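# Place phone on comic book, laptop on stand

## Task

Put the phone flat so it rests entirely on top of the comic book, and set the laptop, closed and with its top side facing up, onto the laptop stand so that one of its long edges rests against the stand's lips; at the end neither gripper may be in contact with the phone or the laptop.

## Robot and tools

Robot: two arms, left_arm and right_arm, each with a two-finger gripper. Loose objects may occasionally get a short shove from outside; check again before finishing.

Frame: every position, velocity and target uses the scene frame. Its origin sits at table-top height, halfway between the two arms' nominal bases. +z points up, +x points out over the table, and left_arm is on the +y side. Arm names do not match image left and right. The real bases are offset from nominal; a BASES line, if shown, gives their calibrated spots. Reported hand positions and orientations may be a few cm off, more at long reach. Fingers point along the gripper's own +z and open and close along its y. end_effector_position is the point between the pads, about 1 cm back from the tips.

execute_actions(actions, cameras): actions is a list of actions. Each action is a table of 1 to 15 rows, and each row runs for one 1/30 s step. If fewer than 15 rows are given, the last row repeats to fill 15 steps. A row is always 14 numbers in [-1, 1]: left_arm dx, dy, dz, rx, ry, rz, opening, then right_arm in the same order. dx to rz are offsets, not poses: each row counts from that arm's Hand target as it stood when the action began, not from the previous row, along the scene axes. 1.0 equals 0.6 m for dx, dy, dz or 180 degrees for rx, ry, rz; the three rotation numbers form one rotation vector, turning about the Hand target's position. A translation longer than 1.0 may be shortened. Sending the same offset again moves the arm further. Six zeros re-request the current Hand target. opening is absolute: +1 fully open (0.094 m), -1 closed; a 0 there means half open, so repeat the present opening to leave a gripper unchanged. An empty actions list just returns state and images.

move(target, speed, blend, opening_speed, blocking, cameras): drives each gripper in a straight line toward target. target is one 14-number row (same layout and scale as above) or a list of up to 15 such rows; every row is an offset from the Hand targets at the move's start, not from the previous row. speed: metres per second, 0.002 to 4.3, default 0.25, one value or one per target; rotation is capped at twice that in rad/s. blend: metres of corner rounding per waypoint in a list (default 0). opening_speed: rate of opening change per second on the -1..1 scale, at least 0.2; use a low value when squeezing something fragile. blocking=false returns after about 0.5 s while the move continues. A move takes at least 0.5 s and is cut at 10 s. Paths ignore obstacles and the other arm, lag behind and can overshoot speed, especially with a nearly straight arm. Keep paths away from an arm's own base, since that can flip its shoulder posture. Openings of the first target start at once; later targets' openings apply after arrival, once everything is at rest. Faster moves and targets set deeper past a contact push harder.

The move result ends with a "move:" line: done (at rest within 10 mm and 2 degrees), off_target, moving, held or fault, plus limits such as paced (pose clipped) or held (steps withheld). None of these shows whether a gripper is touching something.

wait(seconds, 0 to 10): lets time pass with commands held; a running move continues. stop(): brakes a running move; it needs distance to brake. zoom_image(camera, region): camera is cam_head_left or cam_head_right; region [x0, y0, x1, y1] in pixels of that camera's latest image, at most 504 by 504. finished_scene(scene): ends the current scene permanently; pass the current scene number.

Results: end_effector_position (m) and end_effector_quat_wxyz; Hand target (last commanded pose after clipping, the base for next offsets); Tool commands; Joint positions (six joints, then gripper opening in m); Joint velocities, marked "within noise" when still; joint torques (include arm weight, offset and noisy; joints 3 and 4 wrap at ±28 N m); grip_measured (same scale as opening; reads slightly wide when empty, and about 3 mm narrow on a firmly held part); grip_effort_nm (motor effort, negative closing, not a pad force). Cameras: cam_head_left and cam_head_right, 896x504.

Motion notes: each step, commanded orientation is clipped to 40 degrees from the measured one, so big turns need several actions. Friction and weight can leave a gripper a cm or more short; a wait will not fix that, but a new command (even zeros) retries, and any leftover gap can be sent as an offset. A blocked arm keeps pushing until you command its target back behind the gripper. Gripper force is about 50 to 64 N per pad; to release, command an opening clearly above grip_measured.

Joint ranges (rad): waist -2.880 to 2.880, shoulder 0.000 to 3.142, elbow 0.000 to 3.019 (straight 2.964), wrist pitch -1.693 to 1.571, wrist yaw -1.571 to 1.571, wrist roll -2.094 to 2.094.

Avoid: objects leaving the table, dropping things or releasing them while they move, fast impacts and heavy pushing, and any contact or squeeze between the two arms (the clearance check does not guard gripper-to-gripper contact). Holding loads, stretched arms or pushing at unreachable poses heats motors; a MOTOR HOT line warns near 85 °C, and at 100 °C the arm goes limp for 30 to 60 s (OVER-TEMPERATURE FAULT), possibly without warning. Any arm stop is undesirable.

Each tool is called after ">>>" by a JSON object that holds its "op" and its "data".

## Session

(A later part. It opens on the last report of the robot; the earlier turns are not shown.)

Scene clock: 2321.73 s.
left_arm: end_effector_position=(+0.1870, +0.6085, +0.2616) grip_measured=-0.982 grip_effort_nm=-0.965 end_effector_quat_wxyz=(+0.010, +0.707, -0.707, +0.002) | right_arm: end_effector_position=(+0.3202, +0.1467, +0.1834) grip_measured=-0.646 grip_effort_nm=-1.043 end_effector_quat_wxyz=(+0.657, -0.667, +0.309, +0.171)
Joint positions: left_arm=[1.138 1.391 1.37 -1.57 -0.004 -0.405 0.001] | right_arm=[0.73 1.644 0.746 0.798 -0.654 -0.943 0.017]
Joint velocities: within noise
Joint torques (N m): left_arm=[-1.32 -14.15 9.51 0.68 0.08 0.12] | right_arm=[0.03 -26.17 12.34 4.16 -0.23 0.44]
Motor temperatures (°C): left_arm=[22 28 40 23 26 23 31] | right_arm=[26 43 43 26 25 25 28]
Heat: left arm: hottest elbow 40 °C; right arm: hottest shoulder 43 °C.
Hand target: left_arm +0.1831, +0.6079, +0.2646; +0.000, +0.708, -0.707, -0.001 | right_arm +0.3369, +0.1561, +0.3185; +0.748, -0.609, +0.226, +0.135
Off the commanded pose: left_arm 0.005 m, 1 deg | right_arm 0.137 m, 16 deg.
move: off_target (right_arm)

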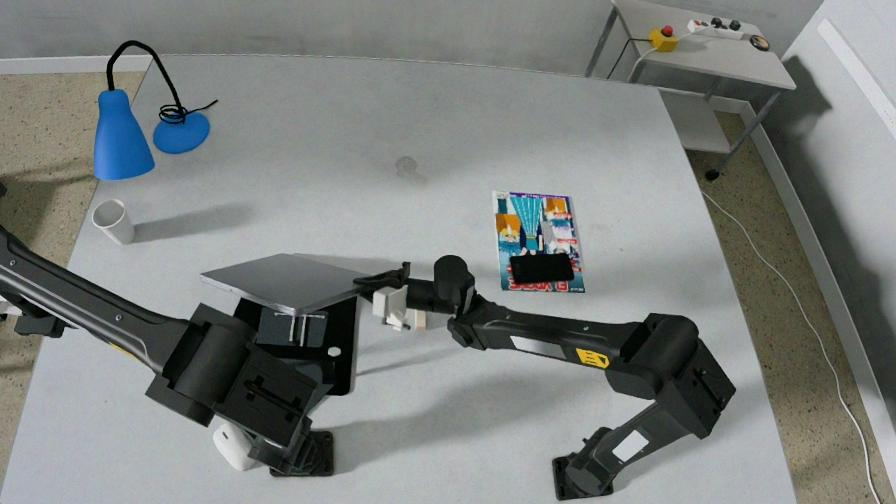

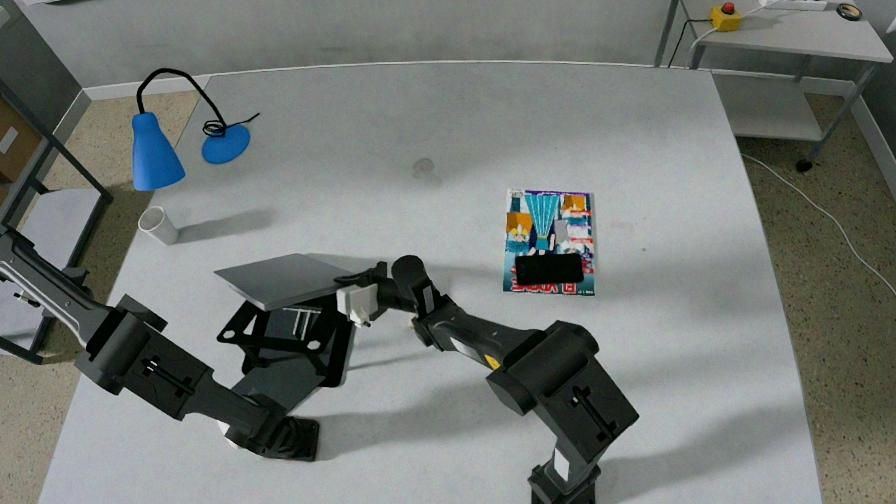

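>>> {"op": "move", "data": {"target": [0,0,0,0,0,0,-1,-0.06,0.0,0.03,0.046,-0.06,0.06,-0.95], "speed": 0.15}}

>>> {"op": "zoom_image", "data": {"camera": "cam_head_left", "region": [180, 230, 420, 410]}}

>>> {"op": "zoom_image", "data": {"camera": "cam_head_right", "region": [180, 230, 420, 410]}}

Scene clock: 2332.70 s.
left_arm: end_effector_position=(+0.1870, +0.6085, +0.2616) grip_measured=-0.982 grip_effort_nm=-0.965 end_effector_quat_wxyz=(+0.010, +0.707, -0.707, +0.002) | right_arm: end_effector_position=(+0.2908, +0.1495, +0.2223) grip_measured=-0.641 grip_effort_nm=-1.038 end_effector_quat_wxyz=(+0.700, -0.635, +0.219, +0.245)
Joint positions: left_arm=[1.138 1.391 1.37 -1.57 -0.004 -0.405 0.001] | right_arm=[0.728 1.673 0.746 1.075 -0.837 -0.793 0.017]
Joint velocities: within noise
Joint torques (N m): left_arm=[-1.03 -14.21 9.7 0.79 0.08 0.13] | right_arm=[0.32 -22.36 12.03 6.12 0.3 -0.45]
Motor temperatures (°C): left_arm=[22 28 40 23 26 23 31] | right_arm=[26 43 44 26 25 24 28]
Heat: left arm: hottest elbow 40 °C; right arm: hottest elbow 44 °C.
Hand target: left_arm +0.1831, +0.6079, +0.2646; +0.000, +0.708, -0.706, -0.001 | right_arm +0.3010, +0.1561, +0.3365; +0.792, -0.582, +0.087, +0.163
Off the commanded pose: left_arm 0.005 m, 1 deg | right_arm 0.115 m, 22 deg.
move: off_target (right_arm)

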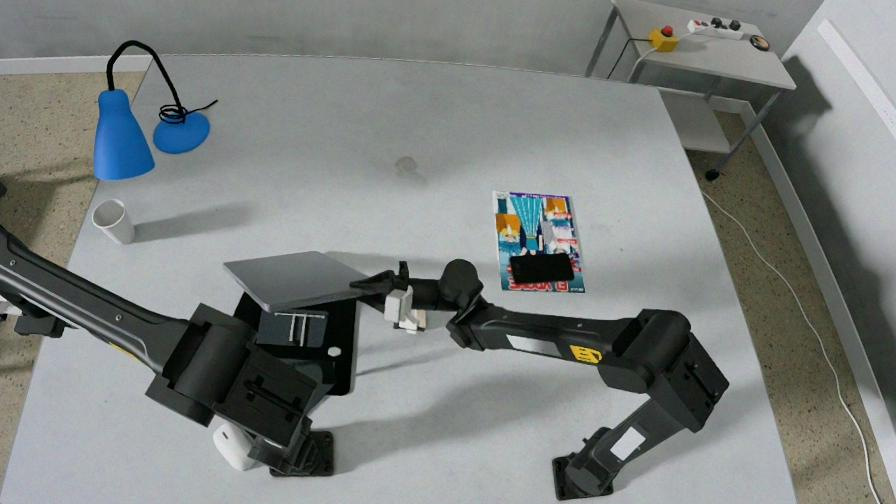

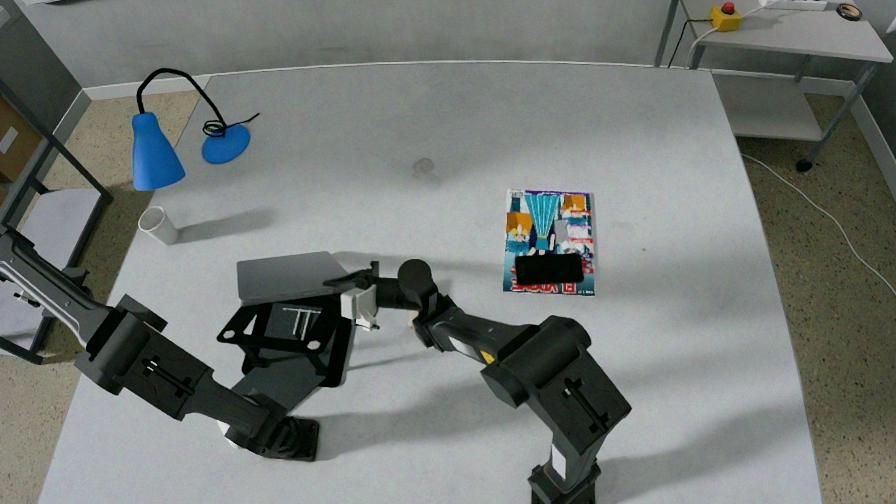

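Scaled by 2.100.

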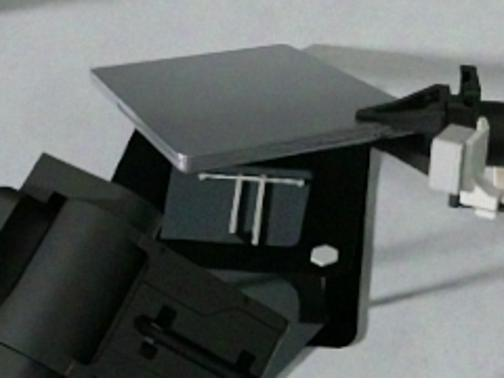

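Scaled by 2.100.

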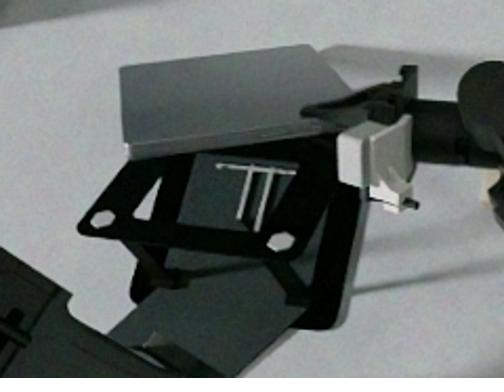

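>>> {"op": "move", "data": {"target": [[0,0,0,0,0,0,-1,0.0,-0.2,0.05,-0.02,-0.1,0,-0.95],[0,0,0,0,0,0,-1,0.13,-0.36,0.0,-0.03,-0.22,0,-0.95]], "speed": 0.2}}

Scene clock: 2346.27 s.
left_arm: end_effector_position=(+0.1870, +0.6085, +0.2616) grip_measured=-0.982 grip_effort_nm=-0.965 end_effector_quat_wxyz=(+0.010, +0.707, -0.707, +0.002) | right_arm: end_effector_position=(+0.3432, -0.0653, +0.2560) grip_measured=-0.618 grip_effort_nm=-1.038 end_effector_quat_wxyz=(+0.705, -0.704, -0.048, +0.078)
Joint positions: left_arm=[1.138 1.391 1.37 -1.57 -0.004 -0.405 0.001] | right_arm=[0.18 1.599 0.729 1.442 -1.562 -0.957 0.018]
Joint velocities: within noise
Joint torques (N m): left_arm=[-1.26 -13.74 9.54 0.64 0.06 0.09] | right_arm=[-0.03 -18.49 15.58 3.12 2.02 -0.72]
Motor temperatures (°C): left_arm=[22 28 40 23 26 23 31] | right_arm=[26 44 46 27 25 25 29]
Heat: left arm: hottest elbow 40 °C; right arm: hottest elbow 46 °C.
Hand target: left_arm +0.1831, +0.6079, +0.2646; +0.000, +0.708, -0.706, -0.001 | right_arm +0.3790, -0.0599, +0.3365; +0.747, -0.639, -0.179, -0.048
Off the commanded pose: left_arm 0.005 m, 1 deg | right_arm 0.088 m, 23 deg.
move: off_target (right_arm)

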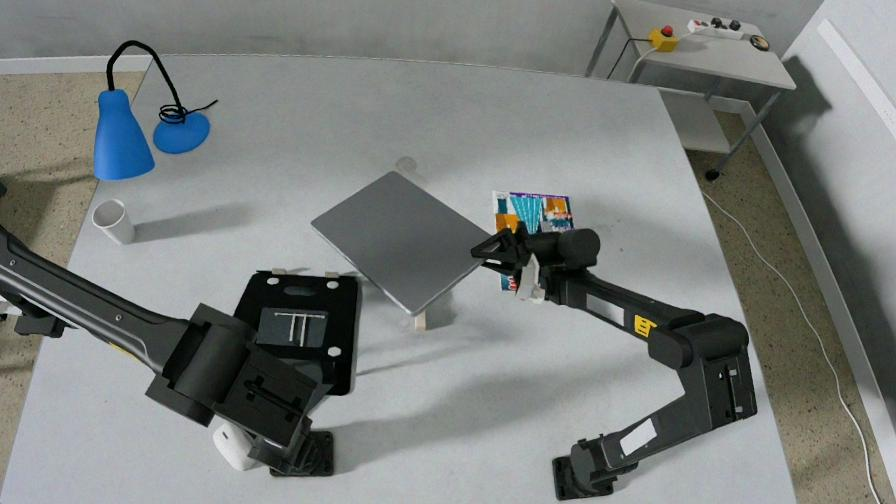

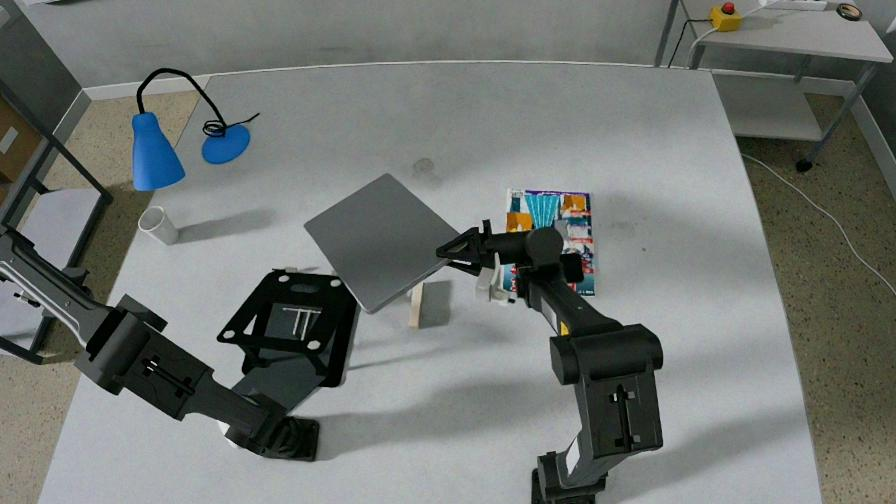

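>>> {"op": "move", "data": {"target": [0,0,0,0,0,0,-1,-0.23,-0.05,0.0,0,0,-0.267,-0.95], "speed": 0.25}}

Scene clock: 2363.27 s.
left_arm: end_effector_position=(+0.1870, +0.6085, +0.2616) grip_measured=-0.982 grip_effort_nm=-0.965 end_effector_quat_wxyz=(+0.010, +0.707, -0.707, +0.002) | right_arm: end_effector_position=(+0.2350, -0.0963, +0.2116) grip_measured=-0.615 grip_effort_nm=-1.038 end_effector_quat_wxyz=(-0.604, +0.730, -0.218, +0.233)
Joint positions: left_arm=[1.138 1.391 1.37 -1.57 -0.004 -0.405 0.001] | right_arm=[0.456 0.635 0.211 0.245 -0.443 -1.727 0.018]
Joint velocities: within noise
Joint torques (N m): left_arm=[-0.79 -14.33 9.5 0.84 0.07 0.12] | right_arm=[1.26 -10.05 16.53 5.16 -0.18 -0.85]
Motor temperatures (°C): left_arm=[22 28 40 23 26 23 31] | right_arm=[26 44 51 27 29 25 29]
Heat: left arm: hottest elbow 40 °C; right arm: hottest elbow 51 °C.
Hand target: left_arm +0.1831, +0.6079, +0.2646; +0.000, +0.708, -0.706, -0.001 | right_arm +0.2410, -0.0900, +0.3365; -0.662, +0.656, -0.096, +0.348
Off the commanded pose: left_arm 0.005 m, 1 deg | right_arm 0.125 m, 22 deg.
move: off_target (right_arm)

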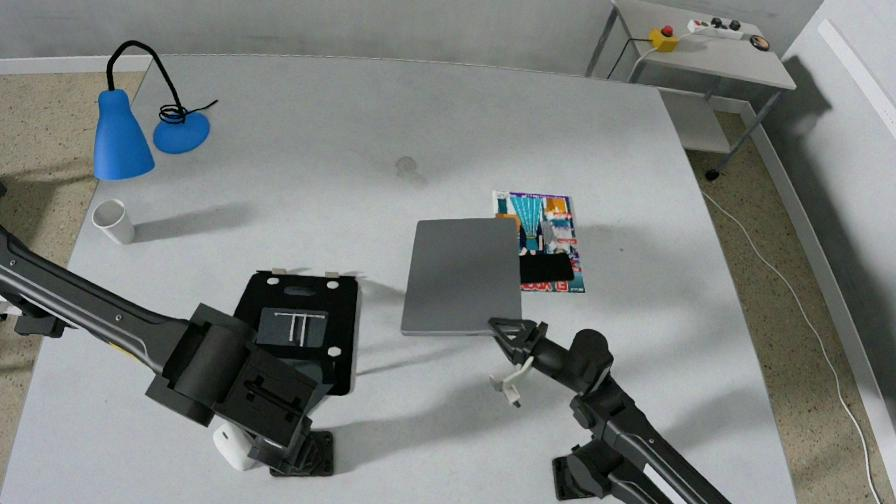

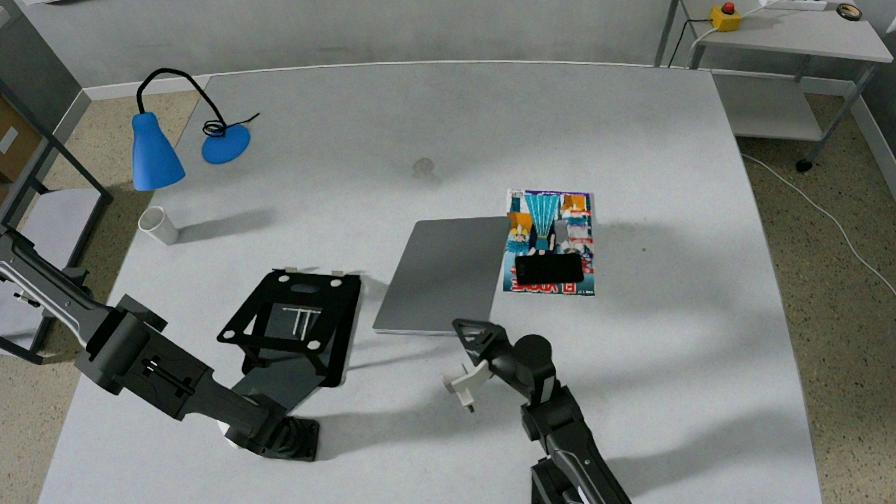

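>>> {"op": "move", "data": {"target": [[0,0,0,0,0,0,-1,-0.03,0.1,0.0,0.05,0,0,-0.95],[0,0,0,0,0,0,-1,-0.03,0.1,-0.27,0.05,0,0,-0.95]], "speed": 0.15}}

>>> {"op": "zoom_image", "data": {"camera": "cam_head_left", "region": [350, 190, 610, 430]}}

Scene clock: 2371.27 s.
left_arm: end_effector_position=(+0.1870, +0.6085, +0.2616) grip_measured=-0.982 grip_effort_nm=-0.960 end_effector_quat_wxyz=(+0.010, +0.707, -0.707, +0.002) | right_arm: end_effector_position=(+0.2081, -0.0466, +0.0996) grip_measured=-0.617 grip_effort_nm=-1.038 end_effector_quat_wxyz=(-0.618, +0.715, -0.206, +0.253)
Joint positions: left_arm=[1.138 1.391 1.37 -1.57 -0.004 -0.405 0.001] | right_arm=[0.775 1.588 0.053 1.426 -0.121 -1.692 0.018]
Joint velocities: left_arm=[-0.005 -0.015 -0.007 -0.017 -0.168 0.037 -0.001] | right_arm=[within noise]
Joint torques (N m): left_arm=[-0.09 -13.57 9.48 0.8 0.05 0.09] | right_arm=[0.79 -11.99 4.83 6.93 0 -0.66]
Motor temperatures (°C): left_arm=[22 28 40 23 26 23 31] | right_arm=[26 43 55 27 28 25 29]
Heat: left arm: hottest elbow 40 °C; right arm: hottest elbow 55 °C.
Hand target: left_arm +0.1831, +0.6079, +0.2646; +0.000, +0.708, -0.706, -0.001 | right_arm +0.2230, -0.0300, +0.1745; -0.712, +0.602, -0.123, +0.339
Off the commanded pose: left_arm 0.005 m, 1 deg | right_arm 0.078 m, 22 deg.
joint sent to its limit (right arm) — joint 4 (wrist pitch), upper limit. The joint targets are off in position and orientation.
move: off_target (right_arm)

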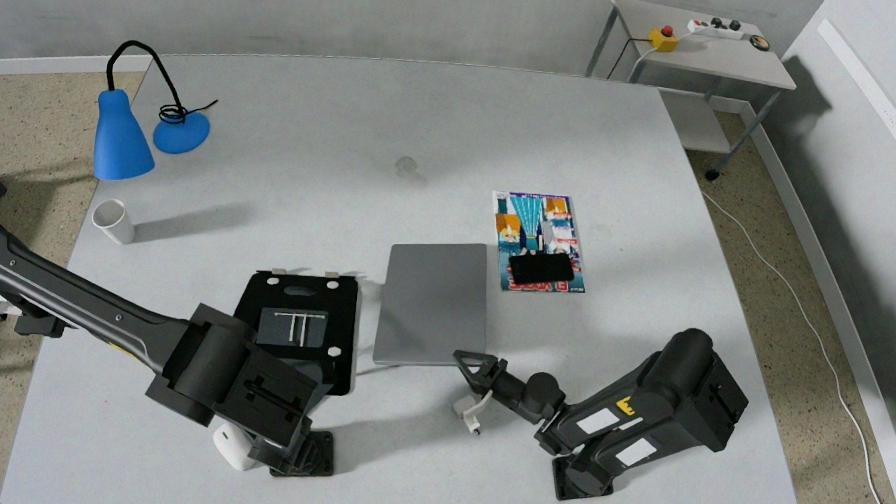

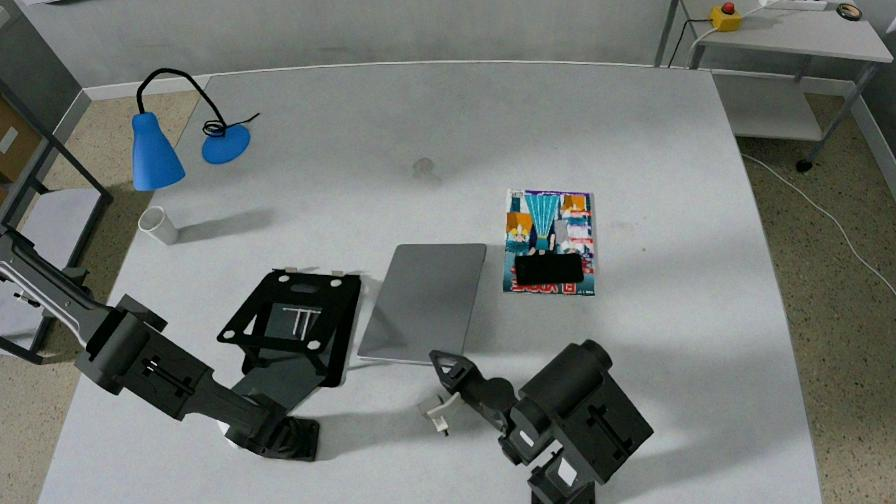

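Scaled by 1.938.

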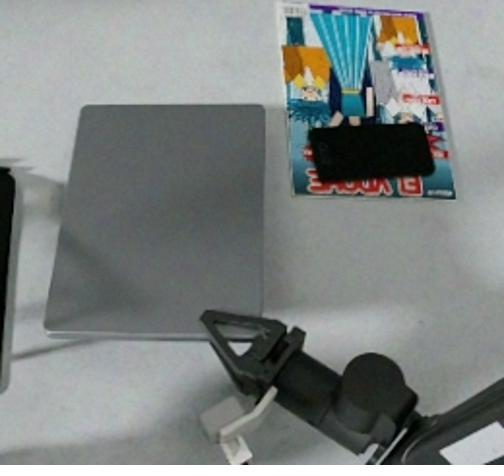

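>>> {"op": "move", "data": {"target": [0,0,0,0,0,0,-1,0,0.0,-0.13,0.0,0,0,-0.95], "speed": 0.12}}

>>> {"op": "zoom_image", "data": {"camera": "cam_head_left", "region": [350, 190, 610, 430]}}

Scene clock: 2375.03 s.
left_arm: end_effector_position=(+0.1870, +0.6085, +0.2616) grip_measured=-0.982 grip_effort_nm=-0.965 end_effector_quat_wxyz=(+0.010, +0.707, -0.707, +0.002) | right_arm: end_effector_position=(+0.2067, -0.0429, +0.0666) grip_measured=-0.653 grip_effort_nm=-1.038 end_effector_quat_wxyz=(-0.587, +0.747, -0.172, +0.259)
Joint positions: left_arm=[1.138 1.391 1.37 -1.57 -0.004 -0.405 0.001] | right_arm=[0.771 1.76 0.071 1.51 -0.15 -1.787 0.016]
Joint velocities: within noise
Joint torques (N m): left_arm=[-0.79 -14.68 9.35 0.61 0.09 0.12] | right_arm=[-0.97 -9.82 3.1 4.03 -0.24 -0.07]
Motor temperatures (°C): left_arm=[22 28 40 23 26 23 31] | right_arm=[26 43 53 27 27 25 29]
Heat: left arm: hottest elbow 40 °C; right arm: hottest elbow 53 °C.
Hand target: left_arm +0.1831, +0.6079, +0.2646; +0.000, +0.708, -0.706, -0.001 | right_arm +0.2229, -0.0300, +0.0966; -0.712, +0.602, -0.123, +0.339
Off the commanded pose: left_arm 0.005 m, 1 deg | right_arm 0.036 m, 24 deg.
joint sent to its limit (right arm) — joint 4 (wrist pitch), upper limit. The joint targets are off in orientation, not in position.
move: off_target (right_arm)

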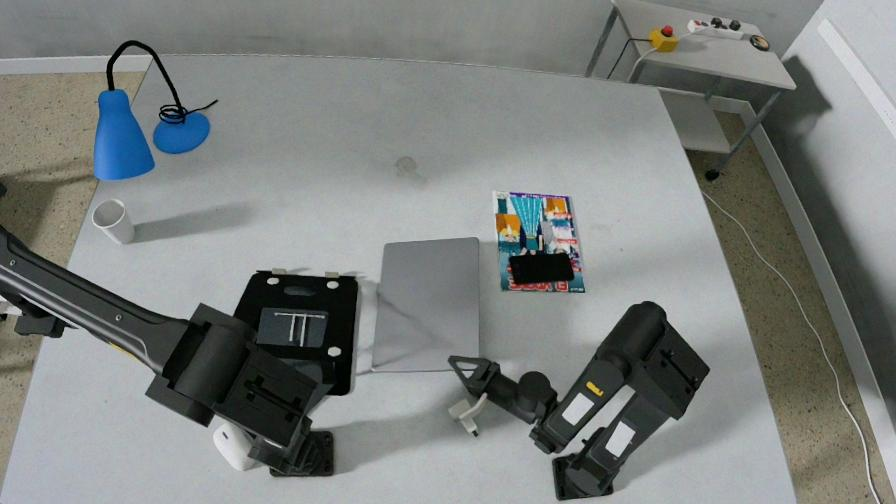

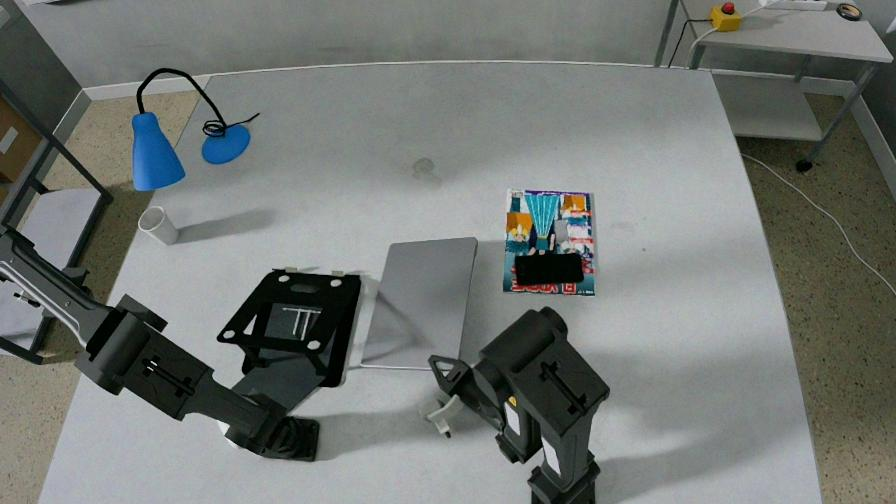

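Scaled by 1.938.

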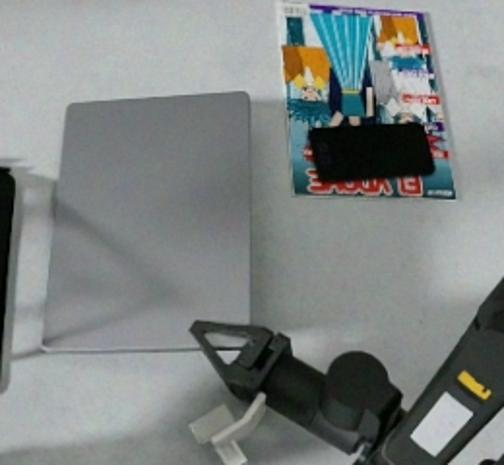

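>>> {"op": "move", "data": {"target": [0,0,0,0,0,0,-1,0,0.0,-0.1,0.0,0,0,-0.95], "speed": 0.12}}

>>> {"op": "zoom_image", "data": {"camera": "cam_head_left", "region": [350, 190, 610, 430]}}

Scene clock: 2378.83 s.
left_arm: end_effector_position=(+0.1870, +0.6085, +0.2616) grip_measured=-0.982 grip_effort_nm=-0.965 end_effector_quat_wxyz=(+0.010, +0.707, -0.707, +0.002) | right_arm: end_effector_position=(+0.2149, -0.0291, +0.0476) grip_measured=-0.659 grip_effort_nm=-1.038 end_effector_quat_wxyz=(-0.590, +0.751, -0.164, +0.246)
Joint positions: left_arm=[1.138 1.391 1.37 -1.57 -0.004 -0.405 0.001] | right_arm=[0.763 1.898 0.126 1.585 -0.19 -1.787 0.016]
Joint velocities: within noise
Joint torques (N m): left_arm=[-0.79 -14.33 9.59 0.62 0.09 0.06] | right_arm=[-0.15 -7.06 0.98 1.44 0.14 -0.32]
Motor temperatures (°C): left_arm=[22 28 40 23 26 23 31] | right_arm=[26 43 52 27 27 25 29]
Heat: left arm: hottest elbow 40 °C; right arm: hottest elbow 52 °C.
Hand target: left_arm +0.1831, +0.6079, +0.2646; +0.000, +0.708, -0.706, -0.001 | right_arm +0.2229, -0.0299, +0.0366; -0.712, +0.602, -0.123, +0.339
Off the commanded pose: left_arm 0.005 m, 1 deg | right_arm 0.014 m, 25 deg.
joint read past its limit (right arm) — joint 4 (wrist pitch), upper limit.
joint sent to its limit (right arm) — joint 4 (wrist pitch), upper limit. The joint targets are off in orientation, not in position.
move: off_target (right_arm)

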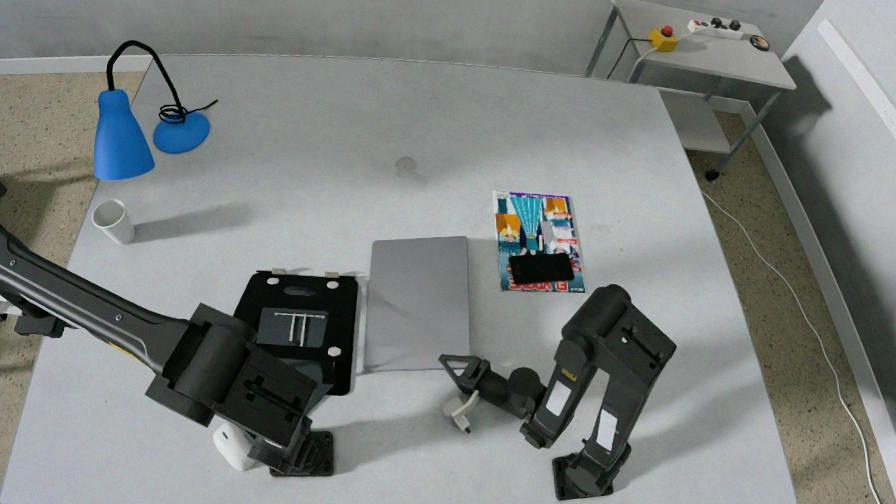

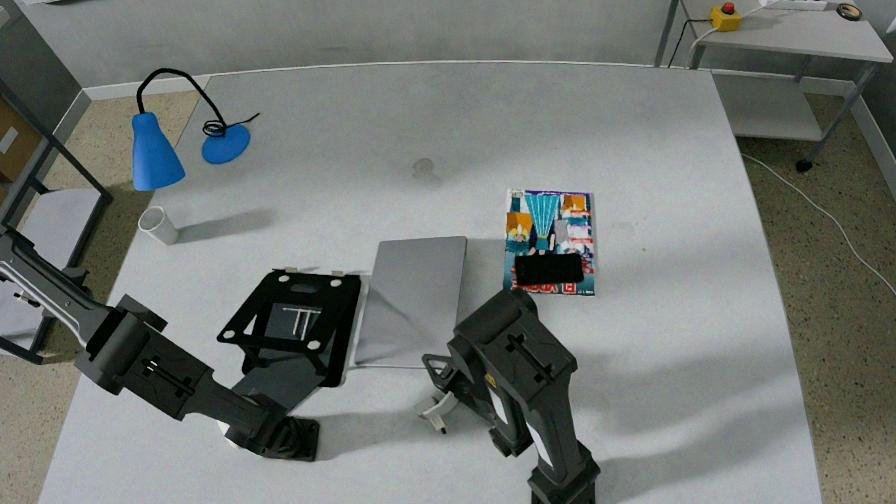

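Scaled by 1.938.

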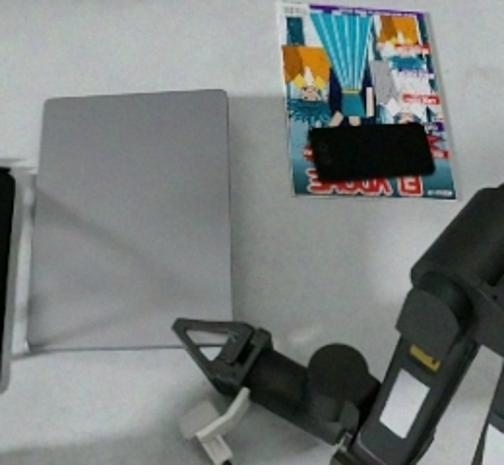

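>>> {"op": "move", "data": {"target": [0,0,0,0,0,0,-1,0,0.0,-0.01,0.0,0,0,-0.3], "opening_speed": 0.3, "cameras": []}}

>>> {"op": "move", "data": {"target": [[0,0,0,0,0,0,-1,-0.04,-0.08,0.0,0.0,0,0,-0.3],[0,0,0,0,0,0,-1,-0.02,-0.15,0.2,0.0,0,0,-0.3]], "speed": 0.12}}

>>> {"op": "zoom_image", "data": {"camera": "cam_head_left", "region": [230, 190, 490, 430]}}

>>> {"op": "zoom_image", "data": {"camera": "cam_head_right", "region": [230, 190, 490, 430]}}

Scene clock: 2385.60 s.
left_arm: end_effector_position=(+0.1870, +0.6085, +0.2616) grip_measured=-0.982 grip_effort_nm=-0.965 end_effector_quat_wxyz=(+0.010, +0.707, -0.707, +0.002) | right_arm: end_effector_position=(+0.2139, -0.0300, +0.0404) grip_measured=-0.302 grip_effort_nm=0.061 end_effector_quat_wxyz=(-0.580, +0.761, -0.146, +0.250)
Joint positions: left_arm=[1.138 1.391 1.37 -1.57 -0.004 -0.405 0.001] | right_arm=[0.754 1.92 0.128 1.585 -0.211 -1.833 0.033]
Joint velocities: within noise
Joint torques (N m): left_arm=[-0.5 -13.63 9.37 0.51 0.04 0.07] | right_arm=[-0.56 -7.3 1.07 1.46 0.07 -0.03]
Motor temperatures (°C): left_arm=[22 28 40 23 26 23 31] | right_arm=[26 42 50 27 26 25 29]
Heat: left arm: hottest elbow 40 °C; right arm: hottest elbow 50 °C.
Hand target: left_arm +0.1831, +0.6079, +0.2646; +0.000, +0.708, -0.706, -0.001 | right_arm +0.2230, -0.0299, +0.0306; -0.712, +0.602, -0.123, +0.339
Off the commanded pose: left_arm 0.005 m, 1 deg | right_arm 0.013 m, 26 deg.
joint read past its limit (right arm) — joint 4 (wrist pitch), upper limit.
joint sent to its limit (right arm) — joint 4 (wrist pitch), upper limit. The joint targets are off in orientation, not in position.
move: off_target (right_arm)
No camera images: "cameras" was empty.

Scene clock: 2387.93 s.
left_arm: end_effector_position=(+0.1870, +0.6085, +0.2616) grip_measured=-0.982 grip_effort_nm=-0.969 end_effector_quat_wxyz=(+0.010, +0.707, -0.707, +0.002) | right_arm: end_effector_position=(+0.2060, -0.0643, +0.0363) grip_measured=-0.301 grip_effort_nm=0.056 end_effector_quat_wxyz=(-0.570, +0.777, -0.133, +0.234)
Joint positions: left_arm=[1.138 1.391 1.37 -1.57 -0.004 -0.405 0.001] | right_arm=[0.614 1.912 0.063 1.585 -0.38 -1.891 0.033]
Joint velocities: within noise
Joint torques (N m): left_arm=[-0.44 -14.21 9.5 0.83 0.11 0.06] | right_arm=[0.62 -8.94 -0.92 1.4 0.09 0.17]
Motor temperatures (°C): left_arm=[22 28 40 23 26 23 31] | right_arm=[26 42 50 27 26 25 29]
Heat: left arm: hottest elbow 40 °C; right arm: hottest elbow 50 °C.
Hand target: left_arm +0.1831, +0.6079, +0.2646; +0.000, +0.708, -0.706, -0.001 | right_arm +0.2059, -0.0634, +0.0356; -0.569, +0.777, -0.133, +0.234 (not the last commanded pose)
Off the commanded pose: left_arm 0.005 m, 1 deg | right_arm 0.127 m, 29 deg.
joint read past its limit (right arm) — joint 4 (wrist pitch), upper limit.
move: held (right_arm; a check stopped the path); path passed 1 of 2 targets; limits=held
pose unreachable (right arm): on one or more control steps of this call, first in action 0 (counted from 0), this arm could not follow its commanded pose, so it was not sent that pose on those steps. It may still have moved: this result reports where it is.
cause: moving toward the commanded pose would bring two parts of the arm too close to each other (its shoulder (the part past joint 1) and its forearm (the part past joint 3), with joints 2 (shoulder) and 3 (elbow) between them).

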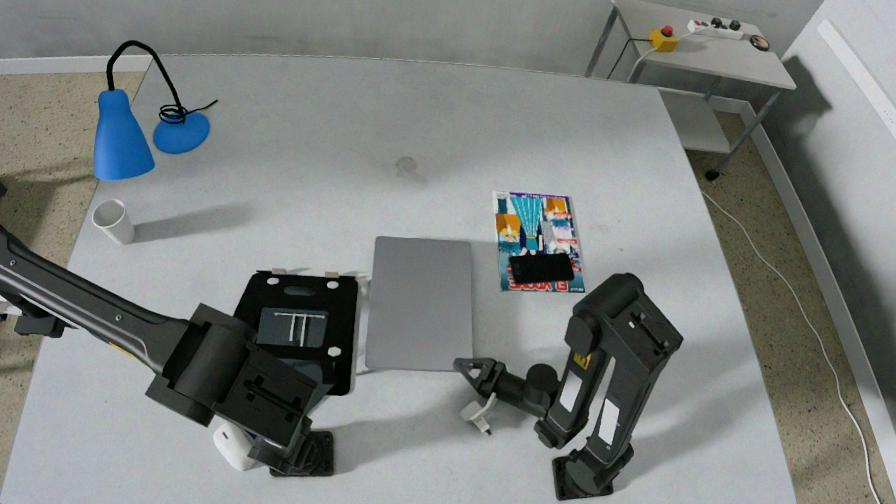

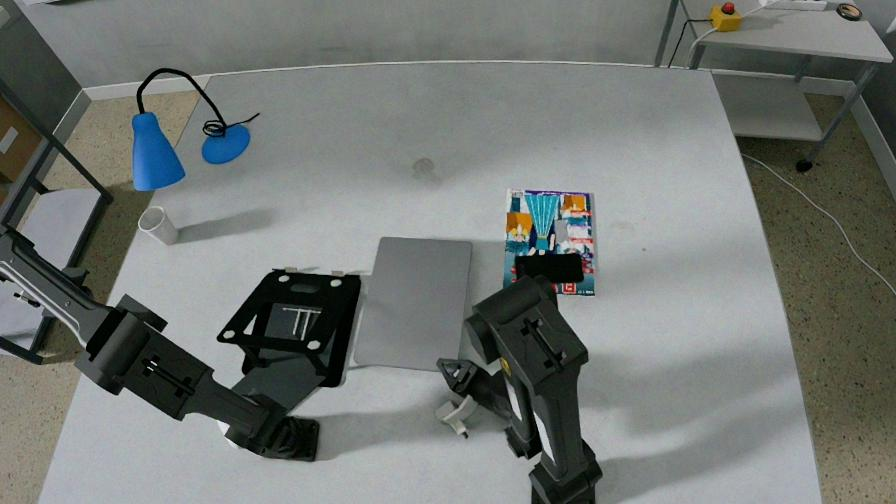

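Scaled by 1.938.

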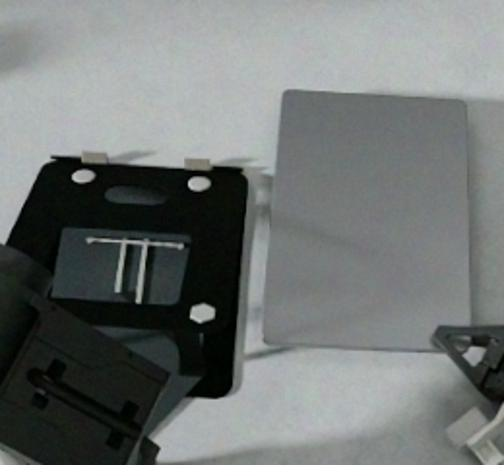

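Scaled by 1.938.

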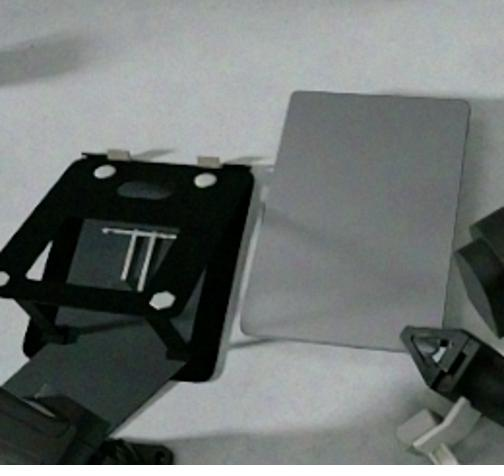

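>>> {"op": "zoom_image", "data": {"camera": "cam_head_left", "region": [350, 330, 500, 430]}}

>>> {"op": "zoom_image", "data": {"camera": "cam_head_right", "region": [340, 320, 490, 420]}}

Scaled by 3.360.

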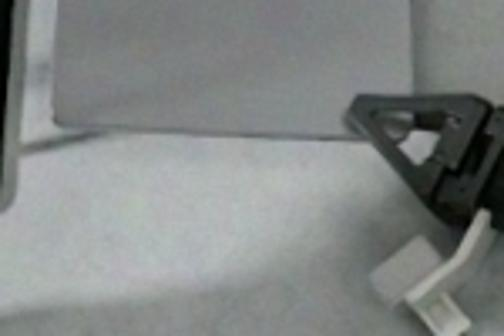

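Scaled by 3.360.

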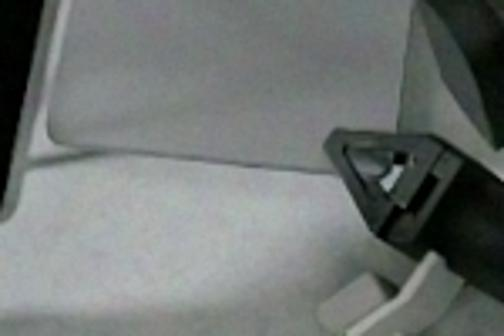

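>>> {"op": "move", "data": {"target": [0,0,0,0,0,0,-1,0.05,0.07,0.0,0.0,0,0,-0.3], "speed": 0.12}}

>>> {"op": "zoom_image", "data": {"camera": "cam_head_left", "region": [350, 300, 530, 435]}}

Scene clock: 2421.40 s.
left_arm: end_effector_position=(+0.1870, +0.6085, +0.2616) grip_measured=-0.982 grip_effort_nm=-0.965 end_effector_quat_wxyz=(+0.010, +0.707, -0.707, +0.002) | right_arm: end_effector_position=(+0.2331, -0.0300, +0.0367) grip_measured=-0.301 grip_effort_nm=0.051 end_effector_quat_wxyz=(-0.569, +0.776, -0.139, +0.235)
Joint positions: left_arm=[1.138 1.391 1.37 -1.57 -0.004 -0.405 0.001] | right_arm=[0.676 1.84 0.168 1.415 -0.309 -1.866 0.033]
Joint velocities: within noise
Joint torques (N m): left_arm=[-1.08 -14.27 9.39 0.61 0.08 0.08] | right_arm=[1.49 -10.05 1.92 0.73 0.05 0.17]
Motor temperatures (°C): left_arm=[22 28 40 23 26 23 31] | right_arm=[26 41 43 26 25 24 27]
Heat: left arm: hottest elbow 40 °C; right arm: hottest elbow 43 °C.
Hand target: left_arm +0.1831, +0.6079, +0.2646; +0.000, +0.708, -0.706, -0.001 | right_arm +0.2360, -0.0215, +0.0357; -0.569, +0.777, -0.133, +0.234
Off the commanded pose: left_arm 0.005 m, 1 deg | right_arm 0.009 m, 1 deg.
move: done

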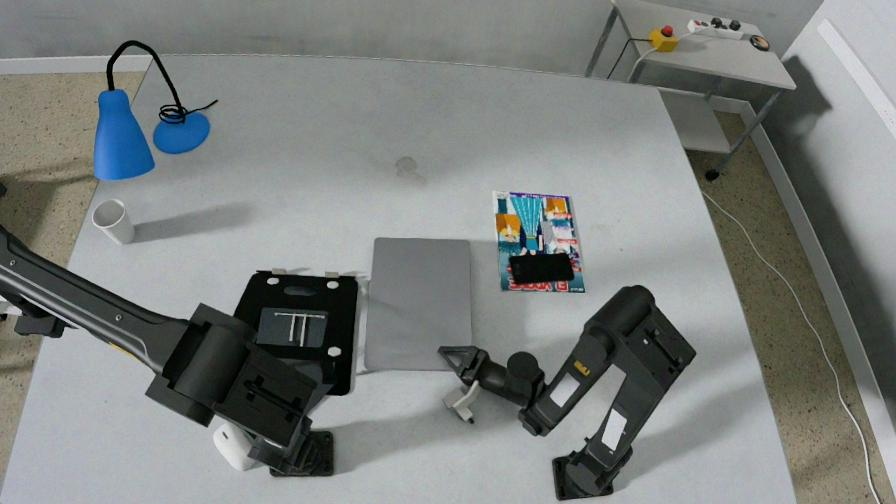

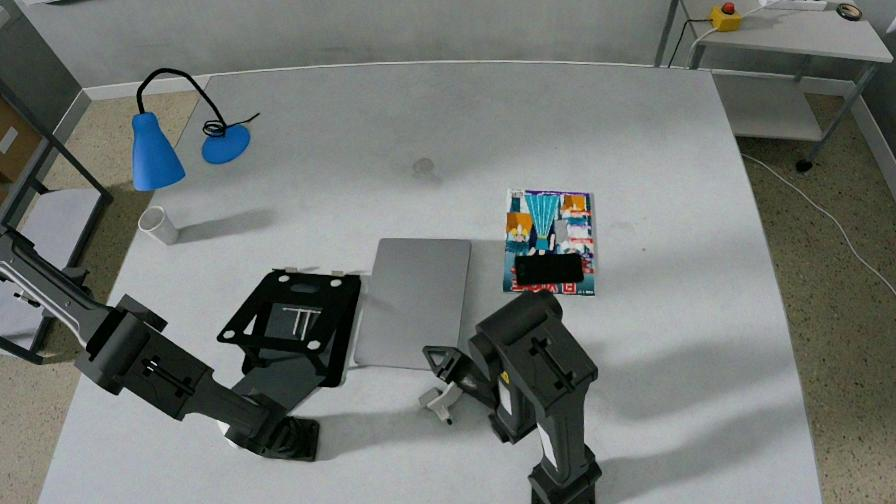

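Scaled by 2.800.

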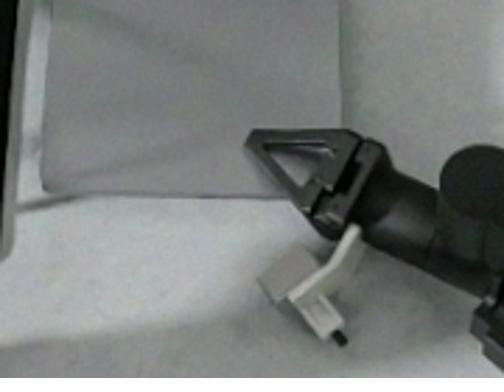

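>>> {"op": "move", "data": {"target": [[0,0,0,0,0,0,-1,-0.06,0.0,0.0,0.0,0,-0.25,-0.1],[0,0,0,0,0,0,-1,-0.06,0.1,0.0,0.0,0,-0.25,-0.1]], "speed": 0.15}}

>>> {"op": "zoom_image", "data": {"camera": "cam_head_left", "region": [350, 300, 530, 435]}}

Scene clock: 2428.47 s.
left_arm: end_effector_position=(+0.1870, +0.6085, +0.2616) grip_measured=-0.982 grip_effort_nm=-0.965 end_effector_quat_wxyz=(+0.010, +0.707, -0.707, +0.002) | right_arm: end_effector_position=(+0.2008, +0.0266, +0.0384) grip_measured=-0.101 grip_effort_nm=0.042 end_effector_quat_wxyz=(-0.434, +0.667, -0.421, +0.436)
Joint positions: left_arm=[1.138 1.391 1.37 -1.57 -0.004 -0.405 0.001] | right_arm=[1.347 1.755 0.41 0.81 1.073 -1.316 0.042]
Joint velocities: within noise
Joint torques (N m): left_arm=[0.09 -14.56 9.43 0.58 0.05 0.06] | right_arm=[1.08 -10.4 4.83 0.85 0.36 0.29]
Motor temperatures (°C): left_arm=[22 28 40 23 26 23 31] | right_arm=[26 41 42 26 25 24 27]
Heat: left arm: hottest elbow 40 °C; right arm: hottest elbow 42 °C.
Hand target: left_arm +0.1831, +0.6079, +0.2646; +0.000, +0.708, -0.706, -0.001 | right_arm +0.1999, +0.0384, +0.0355; -0.436, +0.667, -0.420, +0.434
Off the commanded pose: left_arm 0.005 m, 1 deg | right_arm 0.012 m, 0 deg.
move: off_target (right_arm)

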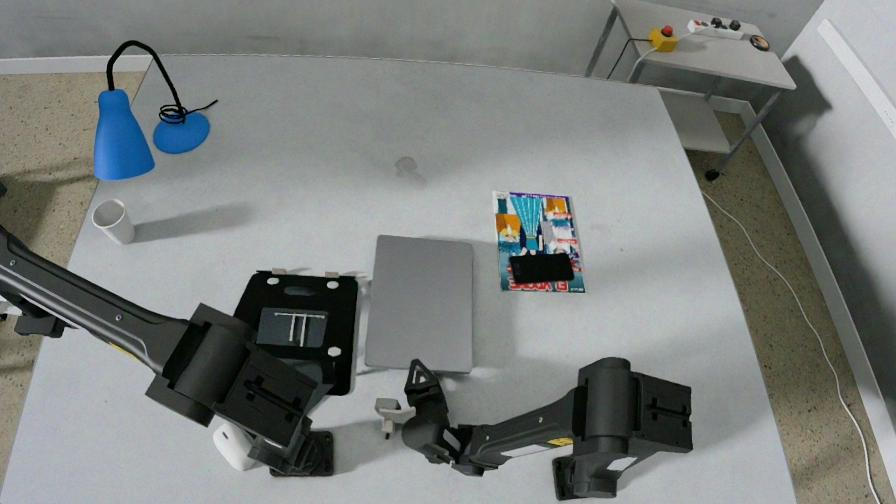

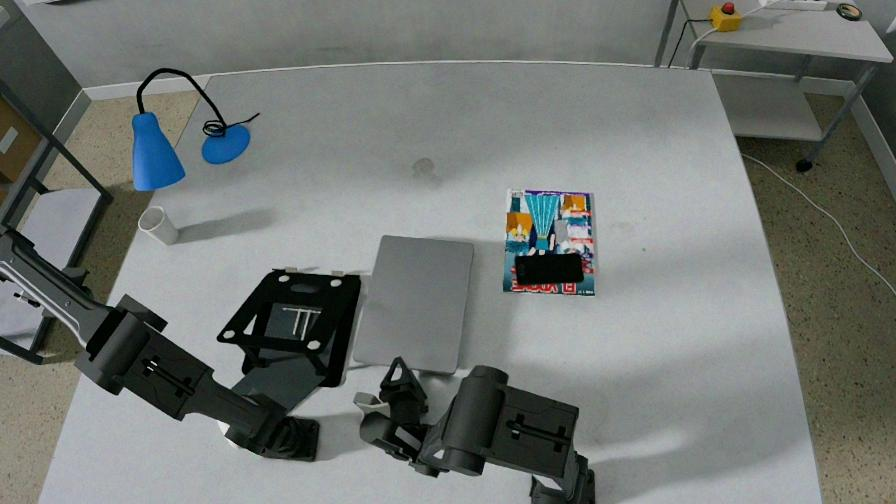

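Scaled by 2.800.

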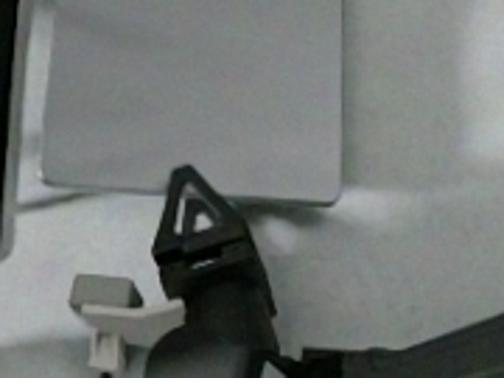

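>>> {"op": "move", "data": {"target": [0,0,0,0,0,0,-1,0.085,0.01,0.0,0.0,0,0,-0.1], "speed": 0.1}}

>>> {"op": "zoom_image", "data": {"camera": "cam_head_left", "region": [350, 300, 530, 435]}}

Scene clock: 2432.47 s.
left_arm: end_effector_position=(+0.1870, +0.6085, +0.2616) grip_measured=-0.982 grip_effort_nm=-0.965 end_effector_quat_wxyz=(+0.010, +0.707, -0.707, +0.002) | right_arm: end_effector_position=(+0.2346, +0.0375, +0.0362) grip_measured=-0.100 grip_effort_nm=0.002 end_effector_quat_wxyz=(-0.439, +0.675, -0.416, +0.422)
Joint positions: left_arm=[1.138 1.391 1.37 -1.57 -0.004 -0.405 0.001] | right_arm=[1.243 1.789 0.444 0.888 0.945 -1.406 0.042]
Joint velocities: within noise
Joint torques (N m): left_arm=[-0.56 -13.92 9.39 0.8 0.04 0.06] | right_arm=[-2.14 -10.52 5.63 1.95 0.3 -0.05]
Motor temperatures (°C): left_arm=[22 28 40 23 26 23 31] | right_arm=[26 41 42 26 25 24 27]
Heat: left arm: hottest elbow 40 °C; right arm: hottest elbow 42 °C.
Hand target: left_arm +0.1831, +0.6079, +0.2646; +0.000, +0.708, -0.706, -0.001 | right_arm +0.2509, +0.0444, +0.0356; -0.436, +0.667, -0.420, +0.434
Off the commanded pose: left_arm 0.005 m, 1 deg | right_arm 0.018 m, 2 deg.
move: off_target (right_arm)

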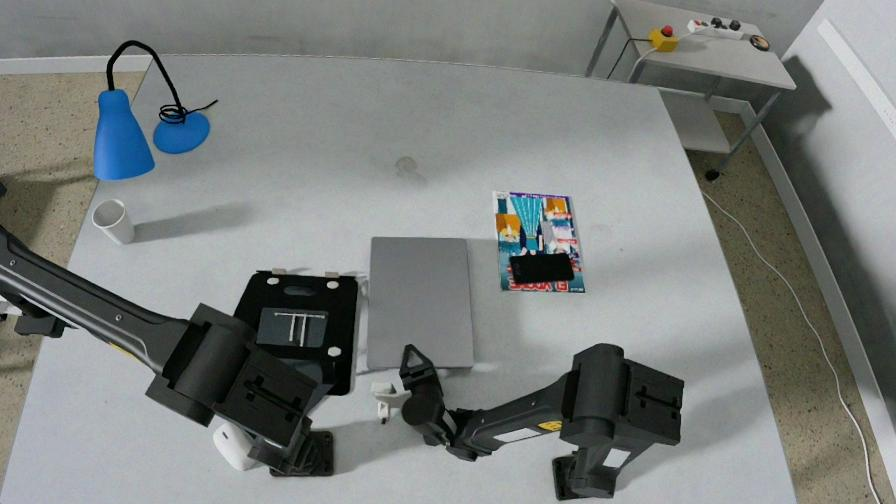

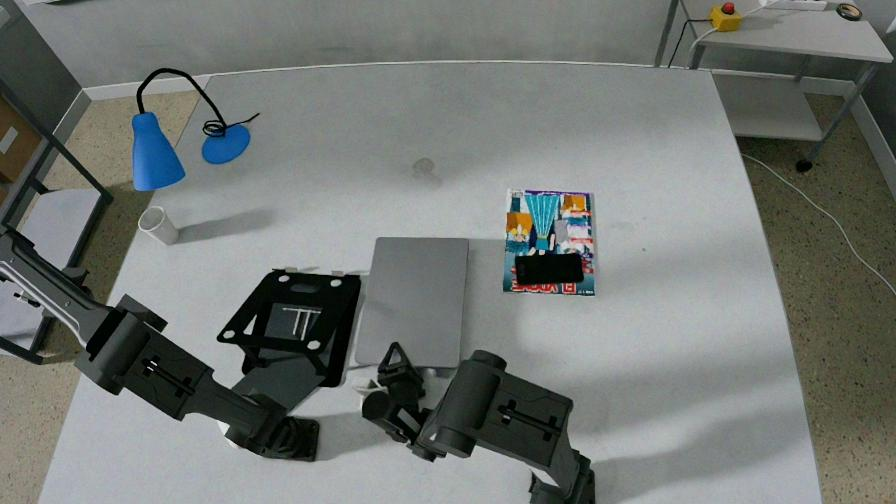

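Scaled by 2.800.

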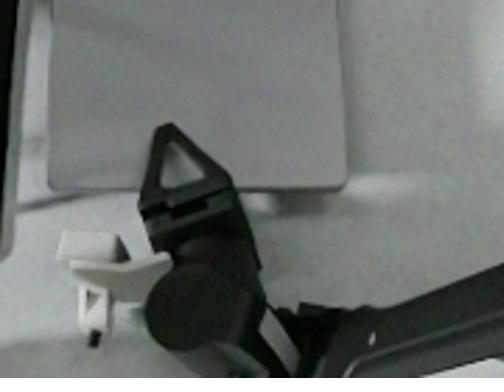

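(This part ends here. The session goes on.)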